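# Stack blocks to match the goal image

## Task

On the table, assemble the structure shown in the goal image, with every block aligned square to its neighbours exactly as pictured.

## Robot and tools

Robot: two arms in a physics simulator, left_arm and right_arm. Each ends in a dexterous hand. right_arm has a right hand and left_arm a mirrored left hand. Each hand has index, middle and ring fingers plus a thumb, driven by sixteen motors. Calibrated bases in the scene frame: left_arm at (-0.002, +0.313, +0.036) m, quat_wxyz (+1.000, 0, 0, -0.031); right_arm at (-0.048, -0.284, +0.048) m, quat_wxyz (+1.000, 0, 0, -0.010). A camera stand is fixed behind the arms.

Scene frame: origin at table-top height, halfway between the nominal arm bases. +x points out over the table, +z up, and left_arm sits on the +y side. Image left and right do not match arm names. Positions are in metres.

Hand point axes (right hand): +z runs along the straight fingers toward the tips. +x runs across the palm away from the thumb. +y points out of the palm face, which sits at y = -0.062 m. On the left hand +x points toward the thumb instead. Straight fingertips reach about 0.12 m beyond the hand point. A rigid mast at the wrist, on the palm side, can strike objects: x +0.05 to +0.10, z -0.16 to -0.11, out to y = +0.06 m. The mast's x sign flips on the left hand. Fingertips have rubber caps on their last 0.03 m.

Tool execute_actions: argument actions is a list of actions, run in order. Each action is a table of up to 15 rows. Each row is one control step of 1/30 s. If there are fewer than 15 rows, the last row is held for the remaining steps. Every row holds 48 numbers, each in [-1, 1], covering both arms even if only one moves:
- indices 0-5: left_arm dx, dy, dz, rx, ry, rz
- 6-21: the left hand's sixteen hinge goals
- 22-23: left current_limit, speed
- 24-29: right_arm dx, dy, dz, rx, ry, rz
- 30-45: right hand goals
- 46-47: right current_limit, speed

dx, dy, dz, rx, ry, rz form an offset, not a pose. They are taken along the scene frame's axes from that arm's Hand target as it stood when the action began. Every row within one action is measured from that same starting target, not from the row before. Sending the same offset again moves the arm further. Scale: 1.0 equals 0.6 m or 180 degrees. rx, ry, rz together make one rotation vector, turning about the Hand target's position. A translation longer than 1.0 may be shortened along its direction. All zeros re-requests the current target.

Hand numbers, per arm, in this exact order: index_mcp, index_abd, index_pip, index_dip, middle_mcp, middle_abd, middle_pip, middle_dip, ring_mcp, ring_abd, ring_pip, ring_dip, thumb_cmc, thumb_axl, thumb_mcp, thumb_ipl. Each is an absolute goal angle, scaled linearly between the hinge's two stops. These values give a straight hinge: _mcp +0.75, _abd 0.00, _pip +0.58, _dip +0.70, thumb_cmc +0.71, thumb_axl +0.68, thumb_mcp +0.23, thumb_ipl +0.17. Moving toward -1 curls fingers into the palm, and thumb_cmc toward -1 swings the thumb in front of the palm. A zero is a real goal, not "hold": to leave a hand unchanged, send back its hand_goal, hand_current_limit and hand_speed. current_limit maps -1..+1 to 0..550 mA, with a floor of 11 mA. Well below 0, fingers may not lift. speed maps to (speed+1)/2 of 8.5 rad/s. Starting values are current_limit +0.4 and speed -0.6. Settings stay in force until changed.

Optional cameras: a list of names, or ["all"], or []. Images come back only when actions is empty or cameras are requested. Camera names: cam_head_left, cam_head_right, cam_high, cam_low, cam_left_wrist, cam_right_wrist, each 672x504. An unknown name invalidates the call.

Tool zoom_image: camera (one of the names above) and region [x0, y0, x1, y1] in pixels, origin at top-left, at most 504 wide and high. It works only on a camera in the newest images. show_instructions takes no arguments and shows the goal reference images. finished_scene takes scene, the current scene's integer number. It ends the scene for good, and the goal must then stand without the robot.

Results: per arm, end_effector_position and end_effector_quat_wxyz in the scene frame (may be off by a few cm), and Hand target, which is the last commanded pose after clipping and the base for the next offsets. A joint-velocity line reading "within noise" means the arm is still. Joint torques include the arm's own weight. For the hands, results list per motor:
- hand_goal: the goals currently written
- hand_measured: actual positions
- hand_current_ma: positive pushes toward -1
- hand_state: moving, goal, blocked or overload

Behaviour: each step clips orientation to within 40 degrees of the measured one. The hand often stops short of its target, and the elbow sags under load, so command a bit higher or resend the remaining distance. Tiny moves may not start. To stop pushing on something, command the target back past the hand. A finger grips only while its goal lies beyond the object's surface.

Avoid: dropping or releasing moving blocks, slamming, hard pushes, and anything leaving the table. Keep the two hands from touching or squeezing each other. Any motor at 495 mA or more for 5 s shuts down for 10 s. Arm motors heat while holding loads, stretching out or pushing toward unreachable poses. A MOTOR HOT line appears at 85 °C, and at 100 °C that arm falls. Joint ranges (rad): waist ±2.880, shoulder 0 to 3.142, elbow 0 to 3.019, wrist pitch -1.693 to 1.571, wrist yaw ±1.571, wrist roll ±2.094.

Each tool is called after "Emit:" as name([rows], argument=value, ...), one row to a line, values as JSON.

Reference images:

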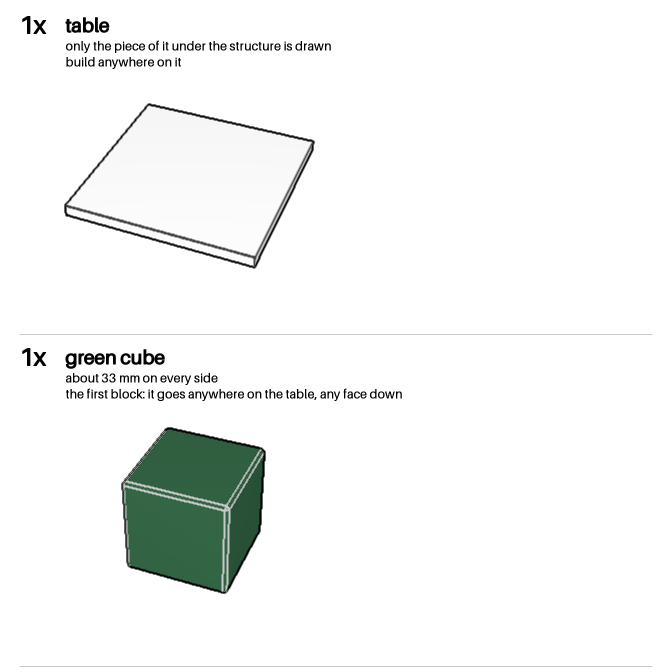

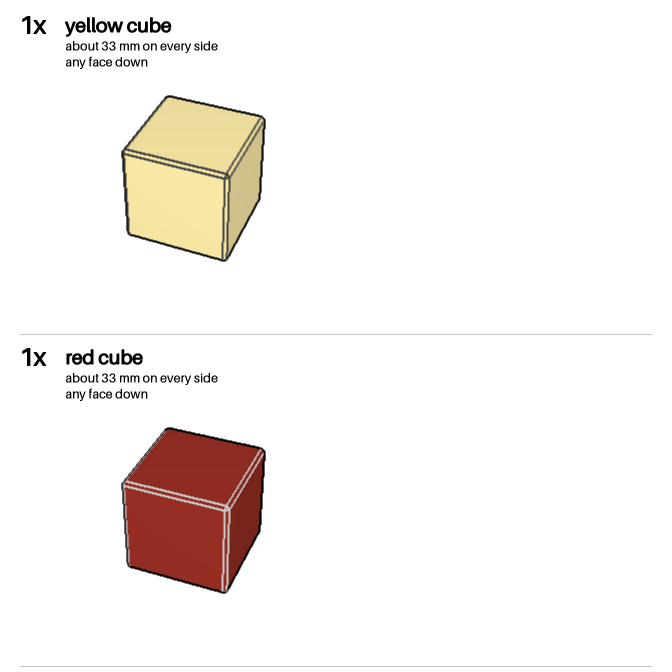

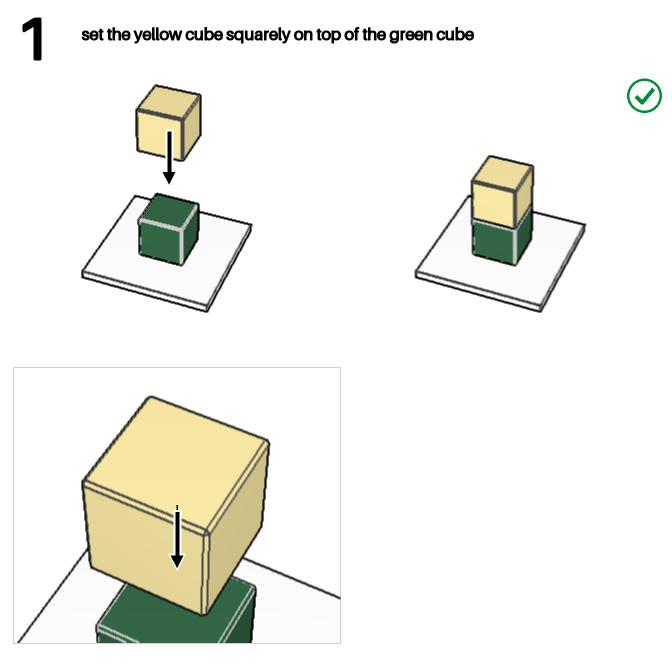

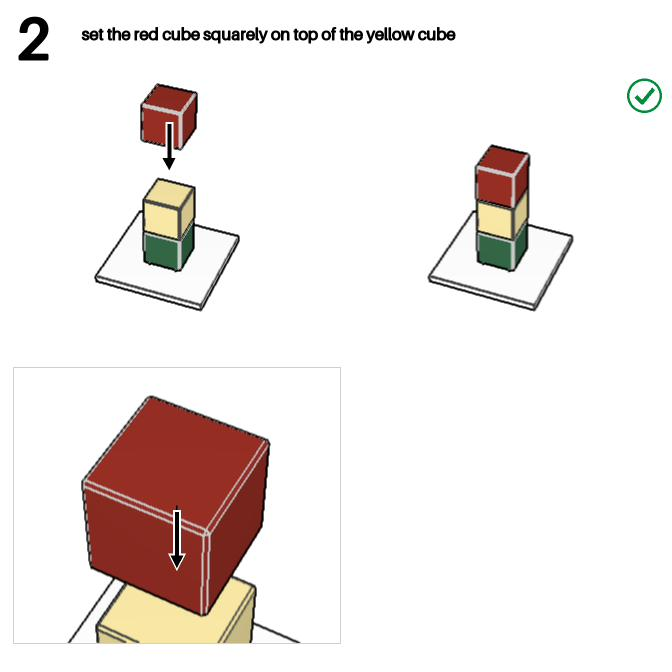

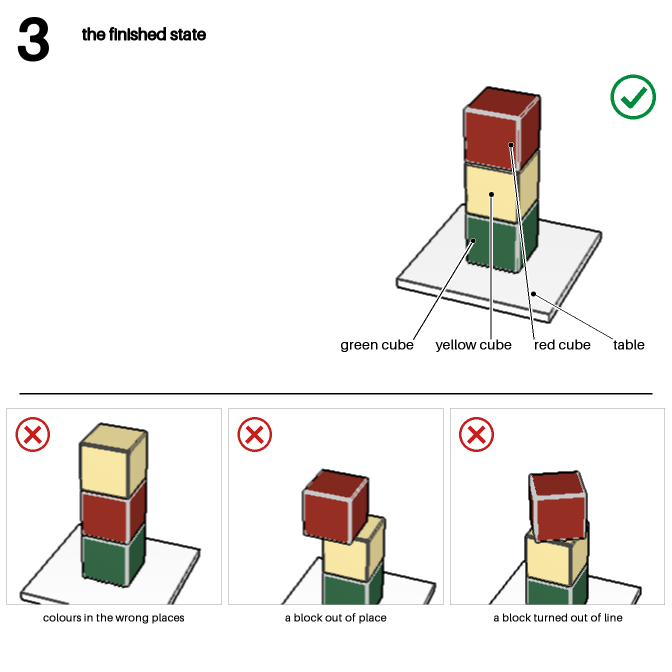

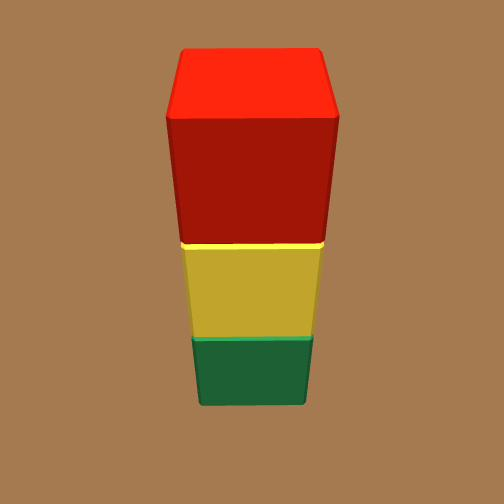

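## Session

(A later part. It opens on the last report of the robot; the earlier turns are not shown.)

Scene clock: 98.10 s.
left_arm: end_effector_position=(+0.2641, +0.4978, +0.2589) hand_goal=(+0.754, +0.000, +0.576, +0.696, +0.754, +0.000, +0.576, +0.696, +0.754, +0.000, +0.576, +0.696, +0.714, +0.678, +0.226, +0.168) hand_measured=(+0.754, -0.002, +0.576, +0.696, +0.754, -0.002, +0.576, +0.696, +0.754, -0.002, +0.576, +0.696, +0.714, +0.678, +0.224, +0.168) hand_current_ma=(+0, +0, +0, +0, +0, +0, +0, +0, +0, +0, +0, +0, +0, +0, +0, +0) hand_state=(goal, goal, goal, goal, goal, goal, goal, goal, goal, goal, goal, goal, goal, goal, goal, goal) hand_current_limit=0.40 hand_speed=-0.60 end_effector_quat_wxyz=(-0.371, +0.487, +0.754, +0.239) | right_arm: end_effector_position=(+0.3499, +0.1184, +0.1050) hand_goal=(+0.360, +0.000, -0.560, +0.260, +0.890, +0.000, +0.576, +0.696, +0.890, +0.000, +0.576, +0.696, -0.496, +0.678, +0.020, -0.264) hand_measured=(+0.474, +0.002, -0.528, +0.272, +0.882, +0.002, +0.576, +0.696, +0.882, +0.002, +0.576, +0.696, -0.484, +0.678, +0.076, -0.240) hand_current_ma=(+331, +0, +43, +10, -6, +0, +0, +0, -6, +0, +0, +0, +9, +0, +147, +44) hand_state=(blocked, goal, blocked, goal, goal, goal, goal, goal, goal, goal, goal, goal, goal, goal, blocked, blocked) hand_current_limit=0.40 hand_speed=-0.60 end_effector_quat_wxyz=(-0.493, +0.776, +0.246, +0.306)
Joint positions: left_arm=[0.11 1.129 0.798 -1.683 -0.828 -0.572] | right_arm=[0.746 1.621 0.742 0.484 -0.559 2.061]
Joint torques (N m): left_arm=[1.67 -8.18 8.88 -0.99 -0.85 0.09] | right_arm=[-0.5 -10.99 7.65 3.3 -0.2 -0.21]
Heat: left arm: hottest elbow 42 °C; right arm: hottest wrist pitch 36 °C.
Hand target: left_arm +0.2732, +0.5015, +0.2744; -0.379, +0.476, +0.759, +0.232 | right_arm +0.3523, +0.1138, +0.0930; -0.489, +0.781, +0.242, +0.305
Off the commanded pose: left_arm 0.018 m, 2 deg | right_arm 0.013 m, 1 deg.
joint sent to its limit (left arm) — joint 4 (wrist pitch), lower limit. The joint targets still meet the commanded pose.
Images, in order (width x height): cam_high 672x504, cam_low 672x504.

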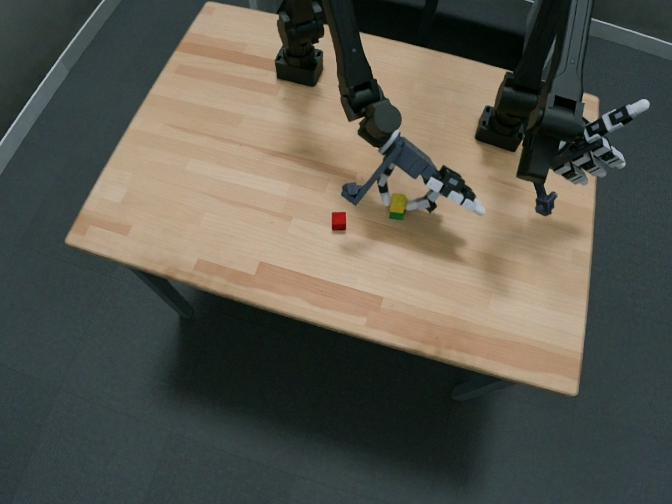

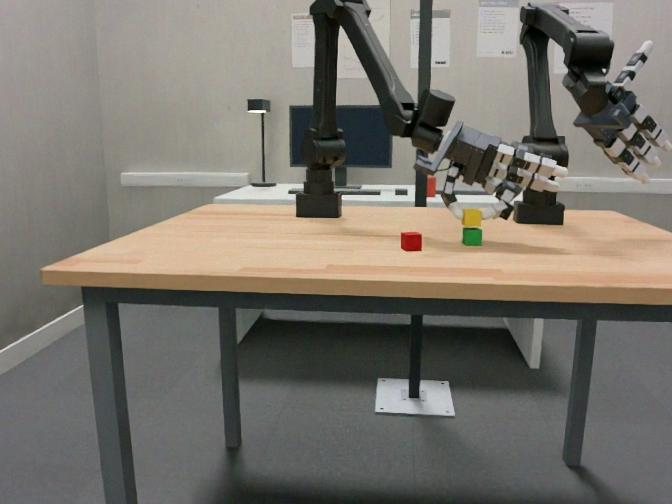

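Emit:
execute_actions([
  [[0,0,0,0,0,0,0.754,0,0.576,0.696,0.754,0,0.576,0.696,0.754,0,0.576,0.696,0.714,0.678,0.226,0.168,0.4,-0.6,-0.005,0.007,-0.004,0,0,0,0.36,0,-0.56,0.26,0.89,0,0.576,0.696,0.89,0,0.576,0.696,-0.497,0.677,0.02,-0.265,0.4,-0.6]],
], cameras=["cam_low","cam_high"])

Emit:
zoom_image(camera="cam_high", region=[380, 180, 420, 225])

Emit:
zoom_image(camera="cam_low", region=[445, 195, 500, 250])

Scene clock: 99.70 s.
left_arm: end_effector_position=(+0.2641, +0.4978, +0.2589) hand_goal=(+0.754, +0.000, +0.576, +0.696, +0.754, +0.000, +0.576, +0.696, +0.754, +0.000, +0.576, +0.696, +0.714, +0.678, +0.226, +0.168) hand_measured=(+0.754, -0.002, +0.576, +0.696, +0.754, -0.002, +0.576, +0.696, +0.754, -0.002, +0.576, +0.696, +0.714, +0.678, +0.224, +0.168) hand_current_ma=(+0, +0, +0, +0, +0, +0, +0, +0, +0, +0, +0, +0, +0, +0, +0, +0) hand_state=(goal, goal, goal, goal, goal, goal, goal, goal, goal, goal, goal, goal, goal, goal, goal, goal) hand_current_limit=0.40 hand_speed=-0.60 end_effector_quat_wxyz=(-0.371, +0.487, +0.754, +0.239) | right_arm: end_effector_position=(+0.3524, +0.1179, +0.1038) hand_goal=(+0.360, +0.000, -0.560, +0.260, +0.890, +0.000, +0.576, +0.696, +0.890, +0.000, +0.576, +0.696, -0.496, +0.678, +0.020, -0.264) hand_measured=(+0.474, +0.002, -0.528, +0.272, +0.882, +0.002, +0.576, +0.696, +0.882, +0.002, +0.576, +0.696, -0.484, +0.678, +0.076, -0.240) hand_current_ma=(+331, +0, +43, +10, -6, +0, +0, +0, -6, +0, +0, +0, +9, +0, +147, +44) hand_state=(blocked, goal, blocked, goal, goal, goal, goal, goal, goal, goal, goal, goal, goal, goal, blocked, blocked) hand_current_limit=0.40 hand_speed=-0.60 end_effector_quat_wxyz=(-0.491, +0.777, +0.244, +0.311)
Joint positions: left_arm=[0.11 1.129 0.798 -1.683 -0.828 -0.572] | right_arm=[0.746 1.627 0.742 0.495 -0.548 2.061]
Joint torques (N m): left_arm=[1.79 -8.29 8.9 -0.99 -0.85 0.09] | right_arm=[0.56 -10.99 7.65 3.22 -0.18 -0.16]
Heat: left arm: hottest elbow 42 °C; right arm: hottest wrist pitch 36 °C.
Hand target: left_arm +0.2732, +0.5015, +0.2744; -0.379, +0.476, +0.759, +0.232 | right_arm +0.3492, +0.1180, +0.0905; -0.489, +0.781, +0.242, +0.305
Off the commanded pose: left_arm 0.018 m, 2 deg | right_arm 0.013 m, 1 deg.
joint sent to its limit (left arm) — joint 4 (wrist pitch), lower limit. The joint targets still meet the commanded pose.
Images, in order (width x height): cam_high 672x504, cam_low 672x504.

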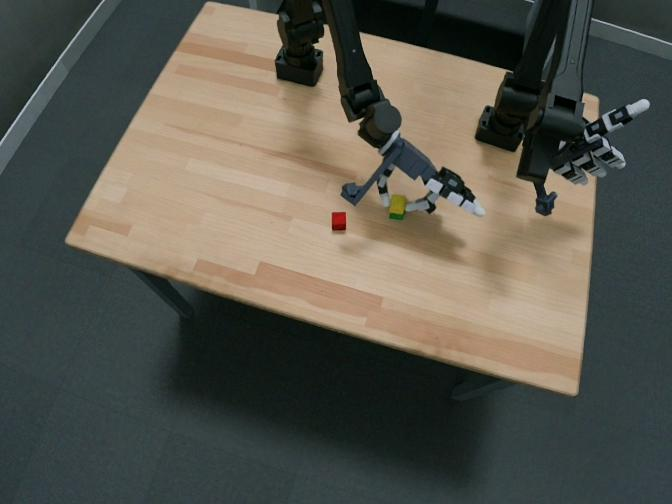

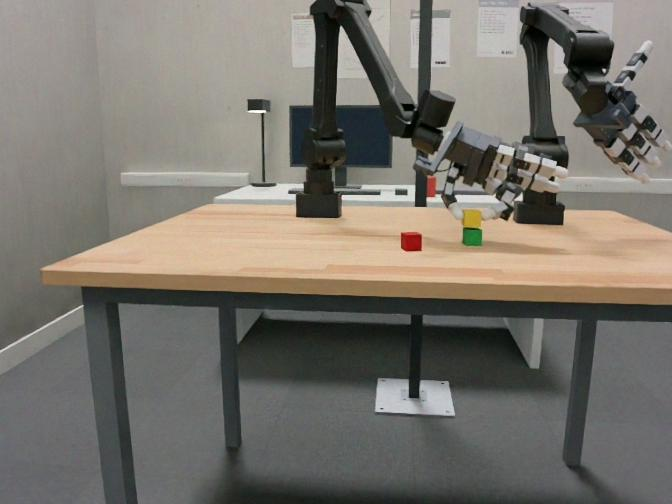

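Scaled by 11.200 from the camera's 672x504 image, which has a finer 960x720 frame.

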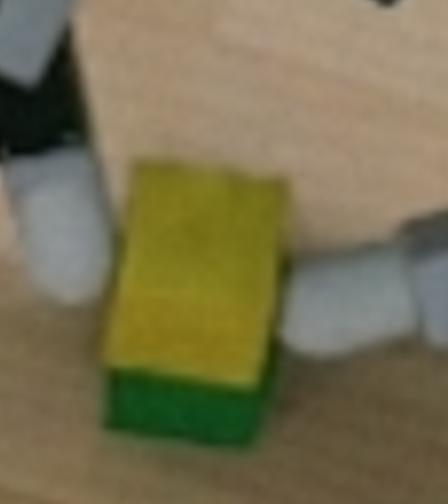

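Scaled by 9.164 from the camera's 672x504 image, which has a finer 960x720 frame.

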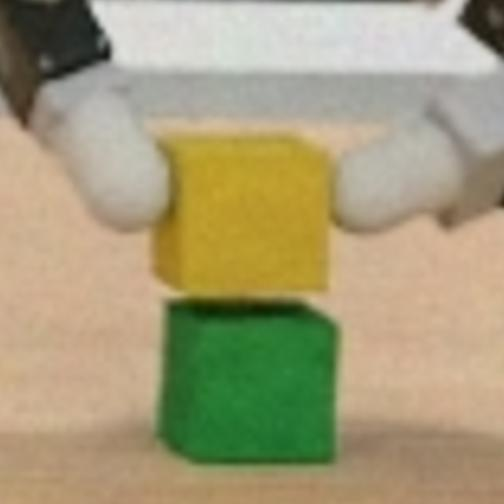

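Emit:
execute_actions([
  [[0,0,0,0,0,0,0.754,0,0.576,0.696,0.754,0,0.576,0.696,0.754,0,0.576,0.696,0.714,0.678,0.226,0.168,0.4,-0.6,-0.01,0.012,-0.007,0,0,0,0.36,0,-0.56,0.26,0.89,0,0.576,0.696,0.89,0,0.576,0.696,-0.497,0.677,0.02,-0.265,0.4,-0.6]],
], cameras=["cam_low","cam_high"])

Emit:
zoom_image(camera="cam_high", region=[380, 180, 420, 225])

Emit:
zoom_image(camera="cam_low", region=[445, 195, 500, 250])

Scene clock: 102.23 s.
left_arm: end_effector_position=(+0.2641, +0.4978, +0.2589) hand_goal=(+0.754, +0.000, +0.576, +0.696, +0.754, +0.000, +0.576, +0.696, +0.754, +0.000, +0.576, +0.696, +0.714, +0.678, +0.226, +0.168) hand_measured=(+0.754, -0.002, +0.576, +0.696, +0.754, -0.002, +0.576, +0.696, +0.754, -0.002, +0.576, +0.696, +0.714, +0.678, +0.224, +0.168) hand_current_ma=(+0, +0, +0, +0, +0, +0, +0, +0, +0, +0, +0, +0, +0, +0, +0, +0) hand_state=(goal, goal, goal, goal, goal, goal, goal, goal, goal, goal, goal, goal, goal, goal, goal, goal) hand_current_limit=0.40 hand_speed=-0.60 end_effector_quat_wxyz=(-0.371, +0.487, +0.754, +0.239) | right_arm: end_effector_position=(+0.3522, +0.1210, +0.1008) hand_goal=(+0.360, +0.000, -0.560, +0.260, +0.890, +0.000, +0.576, +0.696, +0.890, +0.000, +0.576, +0.696, -0.496, +0.678, +0.020, -0.264) hand_measured=(+0.474, +0.002, -0.528, +0.272, +0.882, +0.002, +0.576, +0.696, +0.882, +0.002, +0.576, +0.696, -0.484, +0.678, +0.076, -0.240) hand_current_ma=(+331, +0, +43, +10, -6, +0, +0, +0, -6, +0, +0, +0, +9, +0, +147, +44) hand_state=(blocked, goal, blocked, goal, goal, goal, goal, goal, goal, goal, goal, goal, goal, goal, blocked, blocked) hand_current_limit=0.40 hand_speed=-0.60 end_effector_quat_wxyz=(-0.488, +0.777, +0.241, +0.316)
Joint positions: left_arm=[0.11 1.129 0.798 -1.683 -0.828 -0.572] | right_arm=[0.756 1.639 0.742 0.514 -0.528 2.066]
Joint torques (N m): left_arm=[1.73 -8.29 8.9 -1.01 -0.85 0.09] | right_arm=[1.32 -10.93 7.42 3.34 -0.22 -0.11]
Heat: left arm: hottest elbow 42 °C; right arm: hottest wrist pitch 36 °C.
Hand target: left_arm +0.2732, +0.5015, +0.2744; -0.379, +0.476, +0.759, +0.232 | right_arm +0.3432, +0.1252, +0.0864; -0.489, +0.781, +0.242, +0.305
Off the commanded pose: left_arm 0.018 m, 2 deg | right_arm 0.018 m, 1 deg.
joint sent to its limit (left arm) — joint 4 (wrist pitch), lower limit. The joint targets still meet the commanded pose.
Images, in order (width x height): cam_high 672x504, cam_low 672x504.

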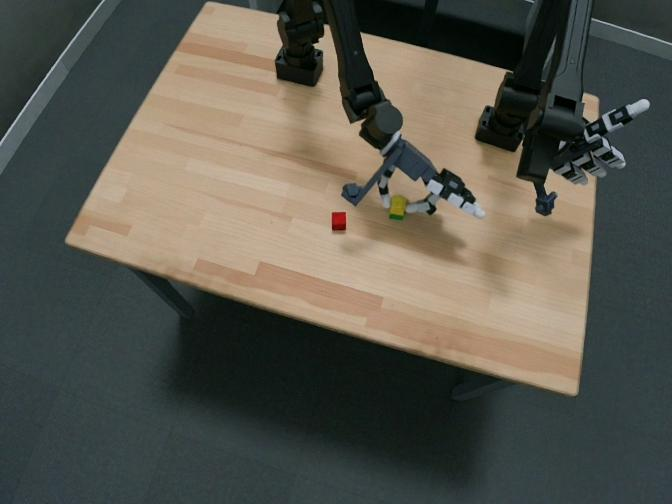

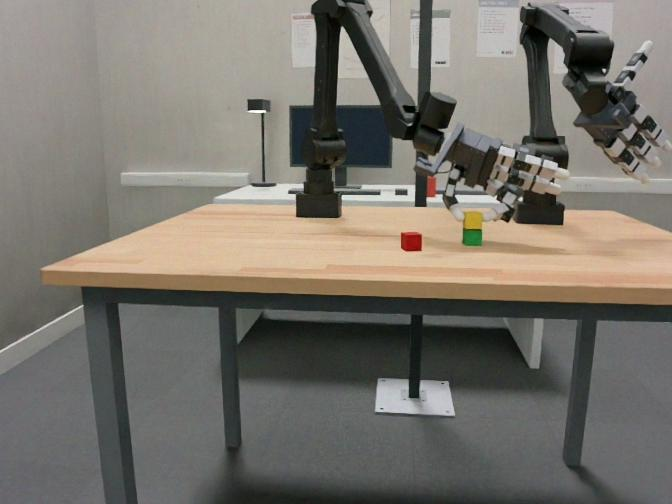

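Scaled by 11.200 from the camera's 672x504 image, which has a finer 960x720 frame.

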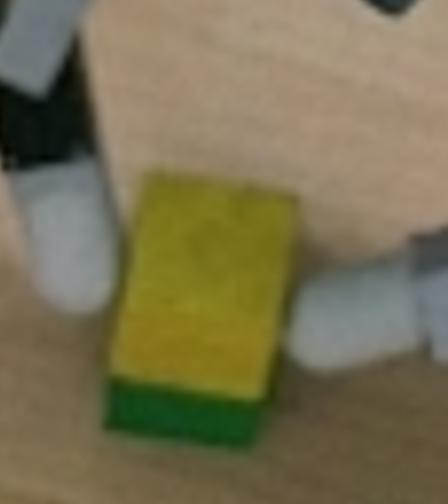

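Scaled by 9.164 from the camera's 672x504 image, which has a finer 960x720 frame.

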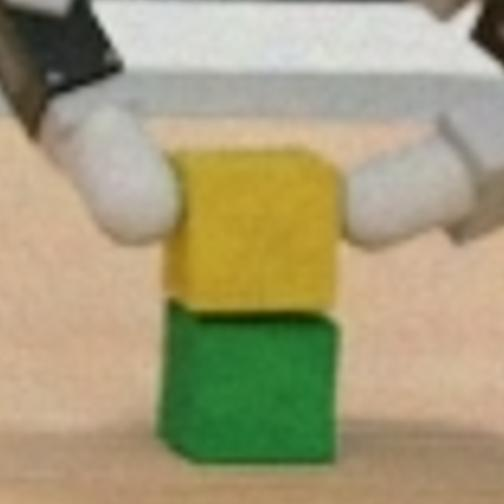

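Emit:
execute_actions([
  [[0,0,0,0,0,0,0.754,0,0.576,0.696,0.754,0,0.576,0.696,0.754,0,0.576,0.696,0.714,0.678,0.226,0.168,0.4,-0.6,-0.012,0,0.002,0,0,0,0.36,0,-0.56,0.26,0.89,0,0.576,0.696,0.89,0,0.576,0.696,-0.497,0.677,0.02,-0.265,0.4,-0.6]],
], cameras=["cam_low","cam_high"])

Emit:
zoom_image(camera="cam_high", region=[380, 180, 420, 225])

Emit:
zoom_image(camera="cam_low", region=[445, 195, 500, 250])

Scene clock: 103.90 s.
left_arm: end_effector_position=(+0.2641, +0.4978, +0.2589) hand_goal=(+0.754, +0.000, +0.576, +0.696, +0.754, +0.000, +0.576, +0.696, +0.754, +0.000, +0.576, +0.696, +0.714, +0.678, +0.226, +0.168) hand_measured=(+0.754, -0.002, +0.576, +0.696, +0.754, -0.002, +0.576, +0.696, +0.754, -0.002, +0.576, +0.696, +0.714, +0.678, +0.224, +0.168) hand_current_ma=(+0, +0, +0, +0, +0, +0, +0, +0, +0, +0, +0, +0, +0, +0, +0, +0) hand_state=(goal, goal, goal, goal, goal, goal, goal, goal, goal, goal, goal, goal, goal, goal, goal, goal) hand_current_limit=0.40 hand_speed=-0.60 end_effector_quat_wxyz=(-0.371, +0.487, +0.754, +0.239) | right_arm: end_effector_position=(+0.3457, +0.1213, +0.0966) hand_goal=(+0.360, +0.000, -0.560, +0.260, +0.890, +0.000, +0.576, +0.696, +0.890, +0.000, +0.576, +0.696, -0.496, +0.678, +0.020, -0.264) hand_measured=(+0.474, +0.002, -0.528, +0.272, +0.882, +0.002, +0.576, +0.696, +0.882, +0.002, +0.576, +0.696, -0.492, +0.678, +0.076, -0.240) hand_current_ma=(+331, +0, +43, +10, -6, +0, +0, +0, -6, +0, +0, +0, +1, +0, +147, +44) hand_state=(blocked, goal, blocked, goal, goal, goal, goal, goal, goal, goal, goal, goal, goal, goal, blocked, blocked) hand_current_limit=0.40 hand_speed=-0.60 end_effector_quat_wxyz=(-0.487, +0.779, +0.241, +0.314)
Joint positions: left_arm=[0.11 1.129 0.798 -1.683 -0.828 -0.572] | right_arm=[0.767 1.639 0.73 0.521 -0.517 2.069]
Joint torques (N m): left_arm=[1.73 -8.23 8.88 -1.02 -0.86 0.08] | right_arm=[1.49 -11.93 7.24 3.19 -0.18 -0.09]
Heat: left arm: hottest elbow 42 °C; right arm: hottest wrist pitch 36 °C.
Hand target: left_arm +0.2732, +0.5015, +0.2744; -0.379, +0.476, +0.759, +0.232 | right_arm +0.3361, +0.1253, +0.0877; -0.489, +0.781, +0.242, +0.305
Off the commanded pose: left_arm 0.018 m, 2 deg | right_arm 0.014 m, 1 deg.
joint sent to its limit (left arm) — joint 4 (wrist pitch), lower limit. The joint targets still meet the commanded pose.
Images, in order (width x height): cam_high 672x504, cam_low 672x504.

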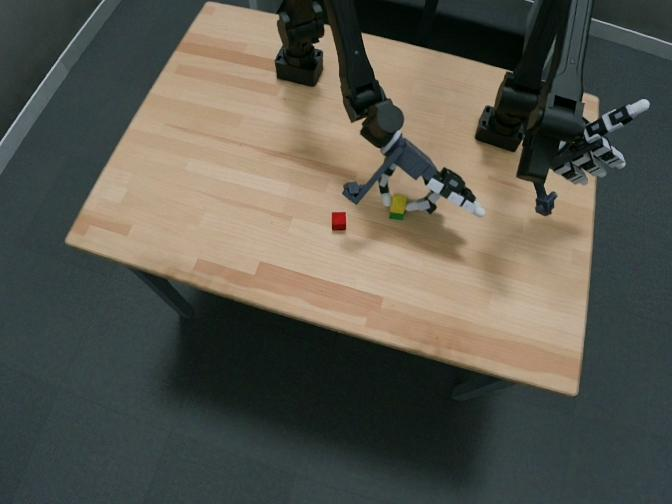

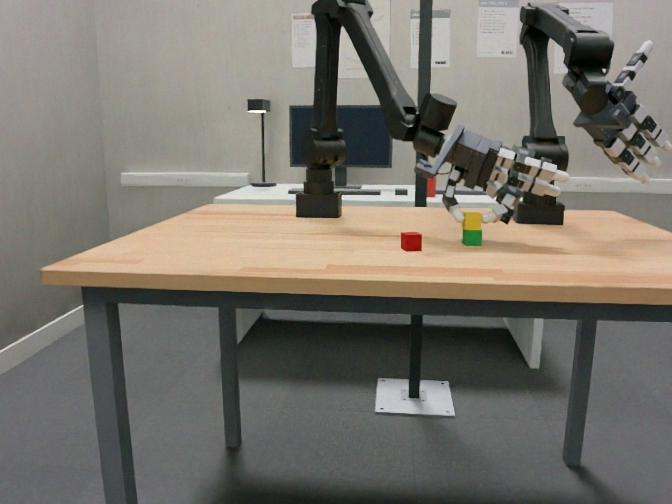

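Scaled by 11.200 from the camera's 672x504 image, which has a finer 960x720 frame.

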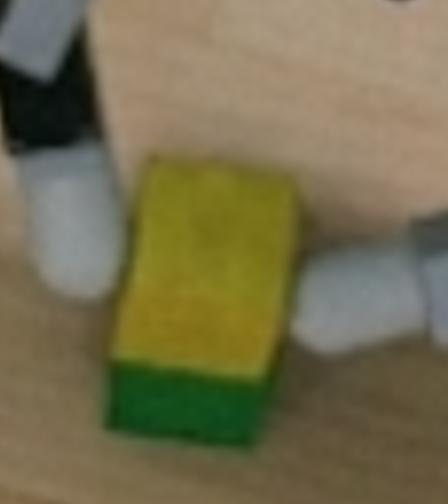

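Scaled by 9.164 from the camera's 672x504 image, which has a finer 960x720 frame.

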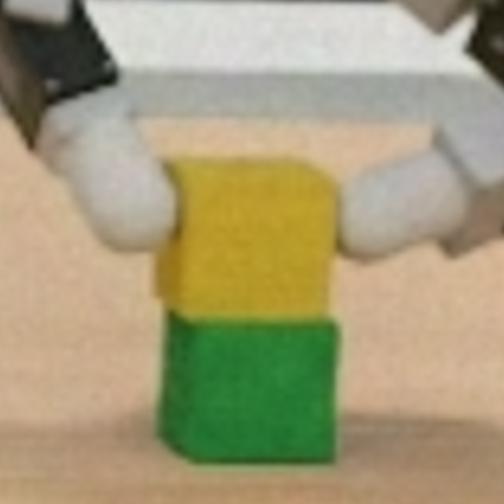

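Emit:
execute_actions([
  [[0,0,0,0,0,0,0.754,0,0.576,0.696,0.754,0,0.576,0.696,0.754,0,0.576,0.696,0.714,0.678,0.226,0.168,0.4,-0.6,0,0,0,0,0,0,0.45,0,-0.54,0.26,0.89,0,0.576,0.696,0.89,0,0.576,0.696,-0.497,0.677,0.06,-0.25,0.4,-0.6]],
  [[0,0,0,0,0,0,0.754,0,0.576,0.696,0.754,0,0.576,0.696,0.754,0,0.576,0.696,0.714,0.678,0.226,0.168,0.4,-0.6,0,0,0,0,0,0,0.52,0,-0.56,0.26,0.89,0,0.576,0.696,0.89,0,0.576,0.696,-0.497,0.677,0.09,-0.23,0.4,-0.6]],
  [[0,0,0,0,0,0,0.754,0,0.576,0.696,0.754,0,0.576,0.696,0.754,0,0.576,0.696,0.714,0.678,0.226,0.168,0.4,-0.6,0,0,0,0,0,0,0.7,0,-0.65,0.26,0.89,0,0.576,0.696,0.89,0,0.576,0.696,-0.497,0.677,0.14,-0.2,0.4,-0.6]],
], cameras=["cam_low","cam_high","cam_right_wrist"])

Emit:
zoom_image(camera="cam_high", region=[380, 180, 420, 225])

Emit:
zoom_image(camera="cam_low", region=[445, 195, 500, 250])

Scene clock: 107.33 s.
left_arm: end_effector_position=(+0.2641, +0.4978, +0.2589) hand_goal=(+0.754, +0.000, +0.576, +0.696, +0.754, +0.000, +0.576, +0.696, +0.754, +0.000, +0.576, +0.696, +0.714, +0.678, +0.226, +0.168) hand_measured=(+0.754, -0.002, +0.576, +0.696, +0.754, -0.002, +0.576, +0.696, +0.754, -0.002, +0.576, +0.696, +0.714, +0.678, +0.224, +0.168) hand_current_ma=(+0, +0, +0, +0, +0, +0, +0, +0, +0, +0, +0, +0, +0, +0, +0, +0) hand_state=(goal, goal, goal, goal, goal, goal, goal, goal, goal, goal, goal, goal, goal, goal, goal, goal) hand_current_limit=0.40 hand_speed=-0.60 end_effector_quat_wxyz=(-0.371, +0.487, +0.754, +0.239) | right_arm: end_effector_position=(+0.3457, +0.1213, +0.0966) hand_goal=(+0.700, +0.000, -0.650, +0.260, +0.890, +0.000, +0.576, +0.696, +0.890, +0.000, +0.576, +0.696, -0.496, +0.678, +0.140, -0.200) hand_measured=(+0.688, +0.002, -0.646, +0.264, +0.882, +0.002, +0.576, +0.696, +0.882, +0.002, +0.576, +0.696, -0.492, +0.678, +0.136, -0.202) hand_current_ma=(-9, +0, +2, +1, -6, +0, +0, +0, -6, +0, +0, +0, +1, +0, -2, -1) hand_state=(goal, goal, goal, goal, goal, goal, goal, goal, goal, goal, goal, goal, goal, goal, goal, goal) hand_current_limit=0.40 hand_speed=-0.60 end_effector_quat_wxyz=(-0.487, +0.779, +0.240, +0.313)
Joint positions: left_arm=[0.11 1.129 0.798 -1.683 -0.828 -0.572] | right_arm=[0.767 1.639 0.73 0.521 -0.516 2.071]
Joint torques (N m): left_arm=[1.73 -8.23 8.87 -1.01 -0.86 0.08] | right_arm=[1.55 -11.93 7.12 3.17 -0.2 -0.1]
Heat: left arm: hottest elbow 42 °C; right arm: hottest wrist pitch 36 °C.
Hand target: left_arm +0.2732, +0.5015, +0.2744; -0.379, +0.476, +0.759, +0.232 | right_arm +0.3362, +0.1252, +0.0877; -0.489, +0.781, +0.242, +0.305
Off the commanded pose: left_arm 0.018 m, 2 deg | right_arm 0.014 m, 1 deg.
joint sent to its limit (left arm) — joint 4 (wrist pitch), lower limit. The joint targets still meet the commanded pose.
camera_calibration:
cam_right_wrist: T_world_to_cam=[[-0.122031, -0.362582, -0.923928, 0.203135], [-0.842606, -0.4541, 0.289496, 0.270473], [-0.524522, 0.813835, -0.2501, 0.235149], [0, 0, 0, 1]] pos_world=[0.376032, 0.00510269, 0.168192]
Images, in order (width x height): cam_high 672x504, cam_low 672x504, cam_right_wrist 672x504.

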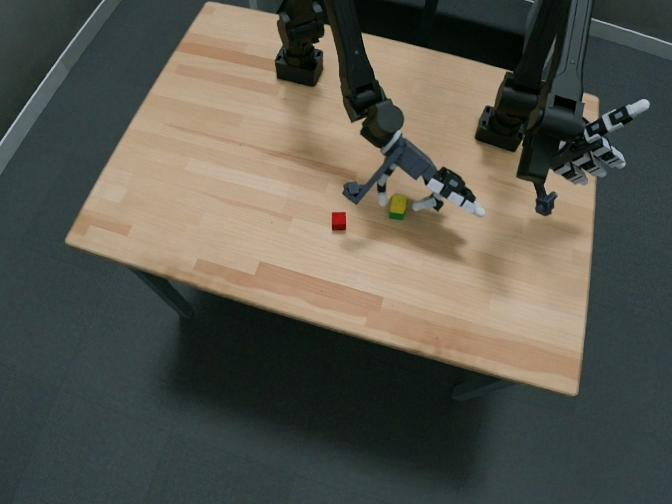

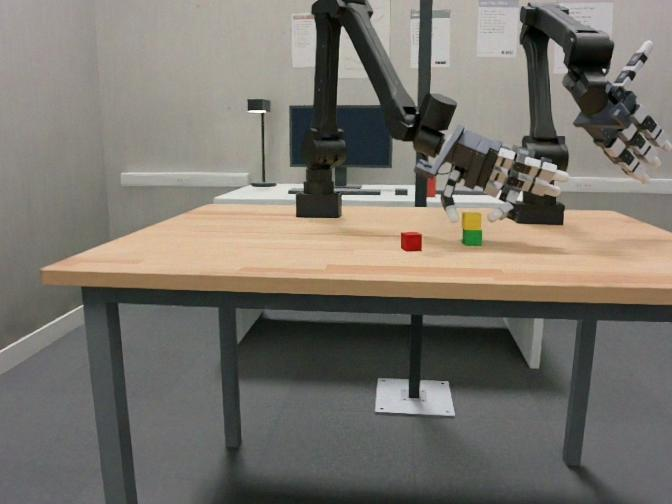

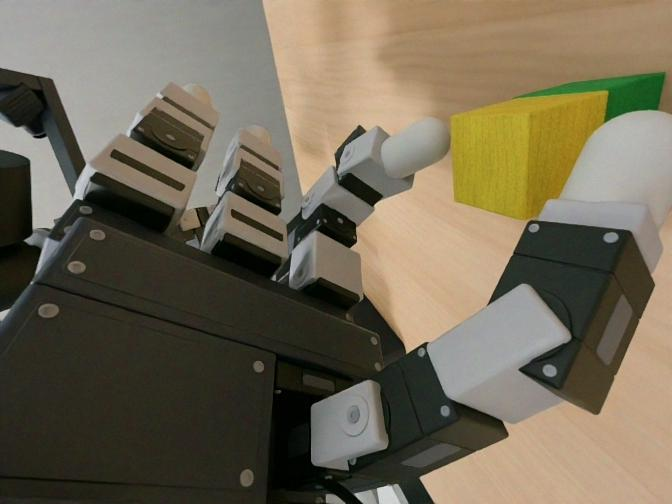

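Scaled by 11.200 from the camera's 672x504 image, which has a finer 960x720 frame.

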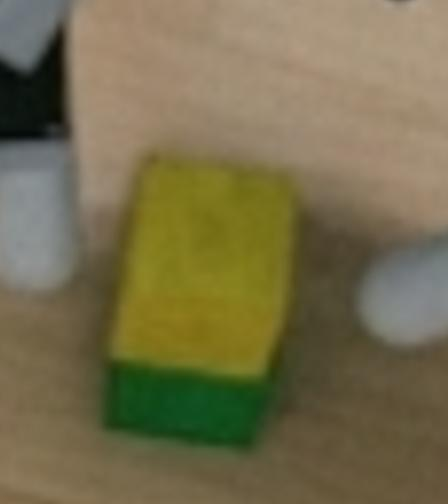

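Scaled by 9.164 from the camera's 672x504 image, which has a finer 960x720 frame.

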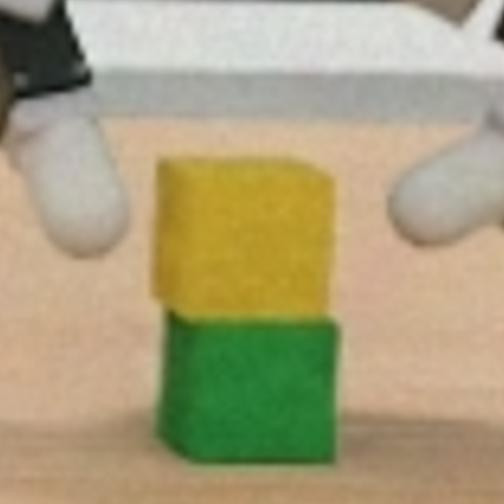

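Emit:
execute_actions([
  [[0,0,0,0,0,0,0.754,0,0.576,0.696,0.754,0,0.576,0.696,0.754,0,0.576,0.696,0.714,0.678,0.226,0.168,0.4,-0.6,0,0,0.05,0,0,0,0.816,0,-0.704,0.26,0.89,0,0.576,0.696,0.89,0,0.576,0.696,-0.497,0.677,0.133,-0.2,0.4,-0.6]],
  [[0,0,0,0,0,0,0.754,0,0.576,0.696,0.754,0,0.576,0.696,0.754,0,0.576,0.696,0.714,0.678,0.226,0.168,0.4,-0.6,0,0,0.07,0,0,0,0.816,0,-0.704,0.26,0.89,0,0.576,0.696,0.89,0,0.576,0.696,-0.497,0.677,0.133,-0.2,0.4,-0.6]],
  [[0,0,0,0,0,0,0.754,0,0.576,0.696,0.754,0,0.576,0.696,0.754,0,0.576,0.696,0.714,0.678,0.226,0.168,0.4,-0.6,0.0345,-0.074,0,0,0,0.0204,0.816,0,-0.704,0.26,0.89,0,0.576,0.696,0.89,0,0.576,0.696,-0.497,0.677,0.133,-0.2,0.4,-0.6]],
  [[0,0,0,0,0,0,0.754,0,0.576,0.696,0.754,0,0.576,0.696,0.754,0,0.576,0.696,0.714,0.678,0.226,0.168,0.4,-0.6,0.0345,-0.074,0,0,0,0.0204,0.816,0,-0.704,0.26,0.89,0,0.576,0.696,0.89,0,0.576,0.696,-0.497,0.677,0.133,-0.2,0.4,-0.6]],
  [[0,0,0,0,0,0,0.754,0,0.576,0.696,0.754,0,0.576,0.696,0.754,0,0.576,0.696,0.714,0.678,0.226,0.168,0.4,-0.6,0.0345,-0.074,-0.03,0,0,0.0204,0.816,0,-0.704,0.26,0.89,0,0.576,0.696,0.89,0,0.576,0.696,-0.497,0.677,0.133,-0.2,0.4,-0.6]],
], cameras=["cam_low","cam_high","cam_right_wrist"])

Emit:
zoom_image(camera="cam_high", region=[300, 160, 410, 240])

Emit:
zoom_image(camera="cam_low", region=[370, 170, 490, 260])

Scene clock: 113.30 s.
left_arm: end_effector_position=(+0.2641, +0.4978, +0.2589) hand_goal=(+0.754, +0.000, +0.576, +0.696, +0.754, +0.000, +0.576, +0.696, +0.754, +0.000, +0.576, +0.696, +0.714, +0.678, +0.226, +0.168) hand_measured=(+0.754, -0.002, +0.576, +0.696, +0.754, -0.002, +0.576, +0.696, +0.754, -0.002, +0.576, +0.696, +0.714, +0.678, +0.224, +0.168) hand_current_ma=(+0, +0, +0, +0, +0, +0, +0, +0, +0, +0, +0, +0, +0, +0, +0, +0) hand_state=(goal, goal, goal, goal, goal, goal, goal, goal, goal, goal, goal, goal, goal, goal, goal, goal) hand_current_limit=0.40 hand_speed=-0.60 end_effector_quat_wxyz=(-0.371, +0.487, +0.754, +0.239) | right_arm: end_effector_position=(+0.3819, -0.0133, +0.1347) hand_goal=(+0.816, +0.000, -0.704, +0.260, +0.890, +0.000, +0.576, +0.696, +0.890, +0.000, +0.576, +0.696, -0.496, +0.678, +0.134, -0.200) hand_measured=(+0.808, +0.002, -0.700, +0.264, +0.880, +0.002, +0.576, +0.696, +0.880, +0.002, +0.576, +0.696, -0.492, +0.678, +0.134, -0.202) hand_current_ma=(-5, +0, +1, +1, -6, +0, +0, +0, -7, +0, +0, +0, +2, +0, +0, -1) hand_state=(goal, goal, goal, goal, goal, goal, goal, goal, goal, goal, goal, goal, goal, goal, goal, goal) hand_current_limit=0.40 hand_speed=-0.60 end_effector_quat_wxyz=(-0.517, +0.758, +0.310, +0.251)
Joint positions: left_arm=[0.11 1.129 0.798 -1.683 -0.828 -0.572] | right_arm=[0.371 1.473 0.761 -0.017 -1.036 1.646]
Joint torques (N m): left_arm=[1.73 -8.23 8.91 -1.01 -0.85 0.09] | right_arm=[0.15 -9 12.88 1.51 -0.84 -0.26]
Heat: left arm: hottest elbow 42 °C; right arm: hottest wrist pitch 36 °C.
Hand target: left_arm +0.2732, +0.5015, +0.2744; -0.379, +0.476, +0.759, +0.232 | right_arm +0.3982, -0.0079, +0.1417; -0.516, +0.754, +0.316, +0.257
Off the commanded pose: left_arm 0.018 m, 2 deg | right_arm 0.019 m, 1 deg.
joint sent to its limit (left arm) — joint 4 (wrist pitch), lower limit. The joint targets still meet the commanded pose.
camera_calibration:
cam_right_wrist: T_world_to_cam=[[-0.0756166, -0.387605, -0.918719, 0.175125], [-0.728178, -0.607969, 0.316434, 0.1794], [-0.681204, 0.692918, -0.236273, 0.429642], [0, 0, 0, 1]] pos_world=[0.436551, -0.120758, 0.205635]
Images, in order (width x height): cam_high 672x504, cam_low 672x504, cam_right_wrist 672x504.

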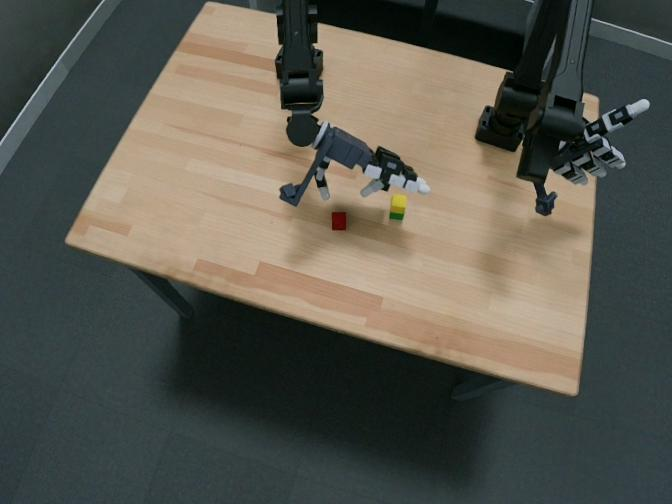

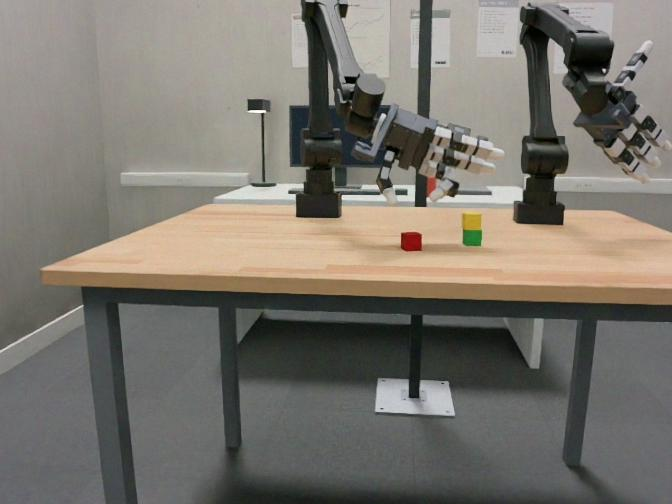

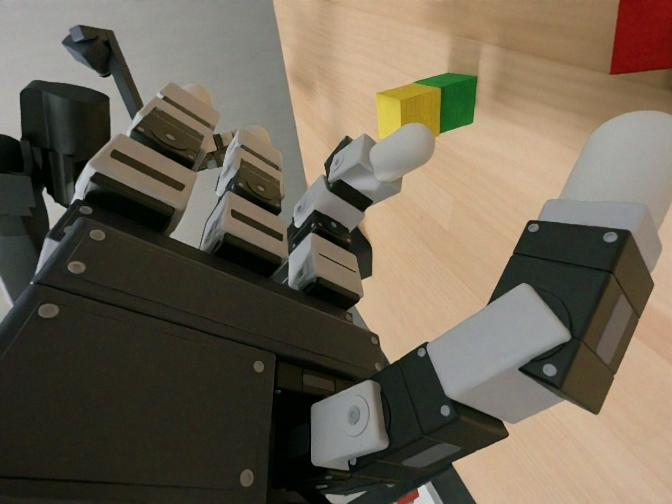

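Scaled by 4.582 from the camera's 672x504 image, which has a finer 960x720 frame.

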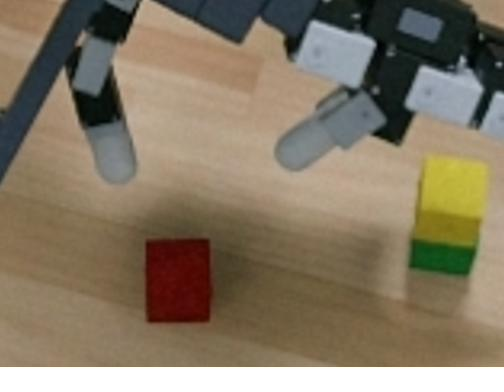

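Scaled by 4.200 from the camera's 672x504 image, which has a finer 960x720 frame.

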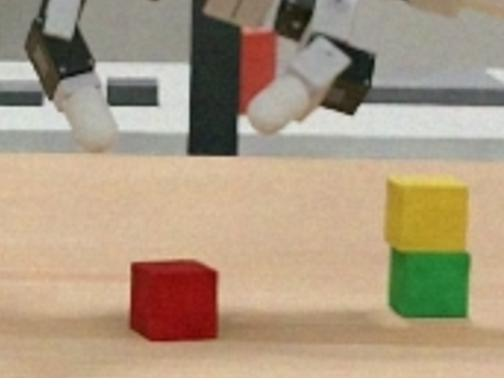

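Emit:
execute_actions([
  [[0,0,0,0,0,0,0.754,0,0.576,0.696,0.754,0,0.576,0.696,0.754,0,0.576,0.696,0.714,0.678,0.226,0.168,0.4,-0.6,0.022,0.0015,-0.01,0,0,0,0.816,0,-0.704,0.26,0.98,0,0.95,0.95,0.98,0,0.95,0.95,-0.497,0.677,0.133,-0.2,0.4,-0.6]],
  [[0,0,0,0,0,0,0.754,0,0.576,0.696,0.754,0,0.576,0.696,0.754,0,0.576,0.696,0.714,0.678,0.226,0.168,0.4,-0.6,0.02,0.0015,-0.02,0,0,0,0.816,0,-0.704,0.26,0.98,0,0.95,0.95,0.98,0,0.95,0.95,-0.497,0.677,0.133,-0.2,0.4,-0.6]],
  [[0,0,0,0,0,0,0.754,0,0.576,0.696,0.754,0,0.576,0.696,0.754,0,0.576,0.696,0.714,0.678,0.226,0.168,0.4,-0.6,0,0,-0.055,0,0,0,0.816,0,-0.704,0.26,0.98,0,0.95,0.95,0.98,0,0.95,0.95,-0.497,0.677,0.133,-0.2,0.4,-0.6]],
], cameras=["cam_low","cam_high","cam_right_wrist"])

Emit:
zoom_image(camera="cam_high", region=[300, 160, 410, 240])

Emit:
zoom_image(camera="cam_low", region=[370, 170, 490, 260])

Scene clock: 120.57 s.
left_arm: end_effector_position=(+0.2641, +0.4978, +0.2589) hand_goal=(+0.754, +0.000, +0.576, +0.696, +0.754, +0.000, +0.576, +0.696, +0.754, +0.000, +0.576, +0.696, +0.714, +0.678, +0.226, +0.168) hand_measured=(+0.754, -0.002, +0.576, +0.696, +0.754, -0.002, +0.576, +0.696, +0.754, -0.002, +0.576, +0.696, +0.714, +0.678, +0.224, +0.168) hand_current_ma=(+0, +0, +0, +0, +0, +0, +0, +0, +0, +0, +0, +0, +0, +0, +0, +0) hand_state=(goal, goal, goal, goal, goal, goal, goal, goal, goal, goal, goal, goal, goal, goal, goal, goal) hand_current_limit=0.40 hand_speed=-0.60 end_effector_quat_wxyz=(-0.371, +0.487, +0.754, +0.239) | right_arm: end_effector_position=(+0.4101, -0.0019, +0.0915) hand_goal=(+0.816, +0.000, -0.704, +0.260, +0.980, +0.000, +0.950, +0.950, +0.980, +0.000, +0.950, +0.950, -0.496, +0.678, +0.134, -0.200) hand_measured=(+0.808, +0.002, -0.700, +0.264, +0.964, +0.002, +0.944, +0.948, +0.964, +0.002, +0.944, +0.946, -0.492, +0.678, +0.134, -0.202) hand_current_ma=(-5, +0, +1, +1, -16, +0, -3, -1, -17, +0, -3, -1, +2, +0, +0, -1) hand_state=(goal, goal, goal, goal, goal, goal, goal, goal, goal, goal, goal, goal, goal, goal, goal, goal) hand_current_limit=0.40 hand_speed=-0.60 end_effector_quat_wxyz=(-0.518, +0.755, +0.318, +0.247)
Joint positions: left_arm=[0.11 1.129 0.798 -1.683 -0.828 -0.572] | right_arm=[0.369 1.641 0.815 0.071 -1.05 1.614]
Joint torques (N m): left_arm=[1.73 -8.23 8.9 -1.01 -0.86 0.09] | right_arm=[-1.26 -11.52 9.69 2.54 -0.79 -0.2]
Heat: left arm: hottest elbow 42 °C; right arm: hottest wrist pitch 36 °C.
Hand target: left_arm +0.2732, +0.5015, +0.2744; -0.379, +0.476, +0.759, +0.232 | right_arm +0.4235, -0.0062, +0.0907; -0.516, +0.754, +0.316, +0.257
Off the commanded pose: left_arm 0.018 m, 2 deg | right_arm 0.014 m, 1 deg.
joint sent to its limit (left arm) — joint 4 (wrist pitch), lower limit. The joint targets still meet the commanded pose.
camera_calibration:
cam_right_wrist: T_world_to_cam=[[-0.065681, -0.390472, -0.918269, 0.137879], [-0.71684, -0.621702, 0.315637, 0.215951], [-0.694137, 0.678984, -0.239072, 0.436247], [0, 0, 0, 1]] pos_world=[0.466673, -0.10811, 0.162742]
Images, in order (width x height): cam_high 672x504, cam_low 672x504, cam_right_wrist 672x504.

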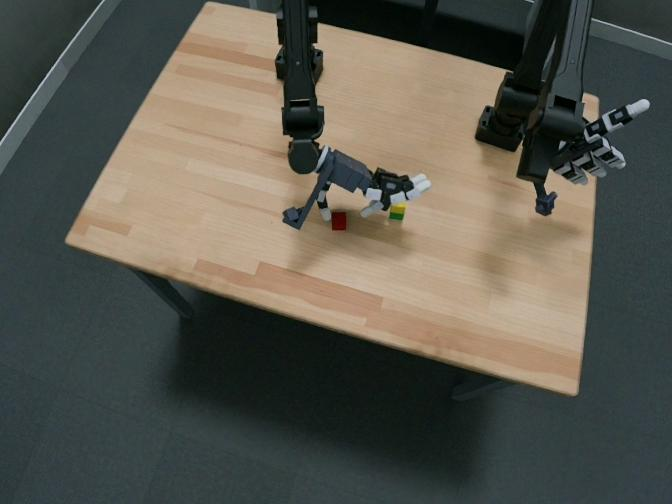

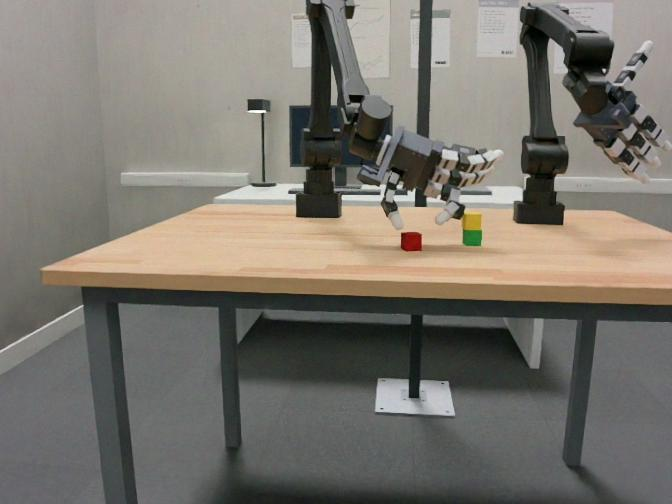

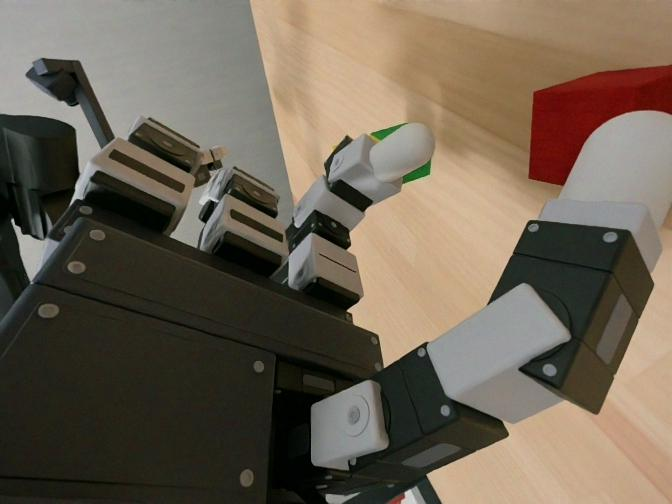

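Scaled by 4.582 from the camera's 672x504 image, which has a finer 960x720 frame.

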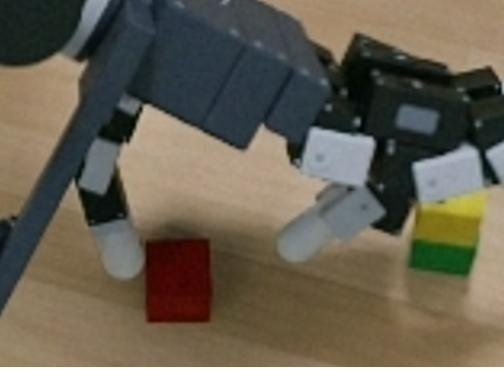

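Scaled by 4.200 from the camera's 672x504 image, which has a finer 960x720 frame.

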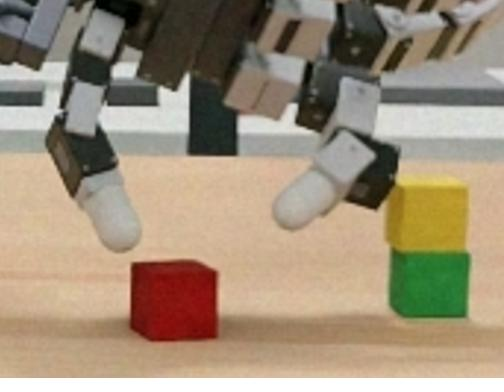

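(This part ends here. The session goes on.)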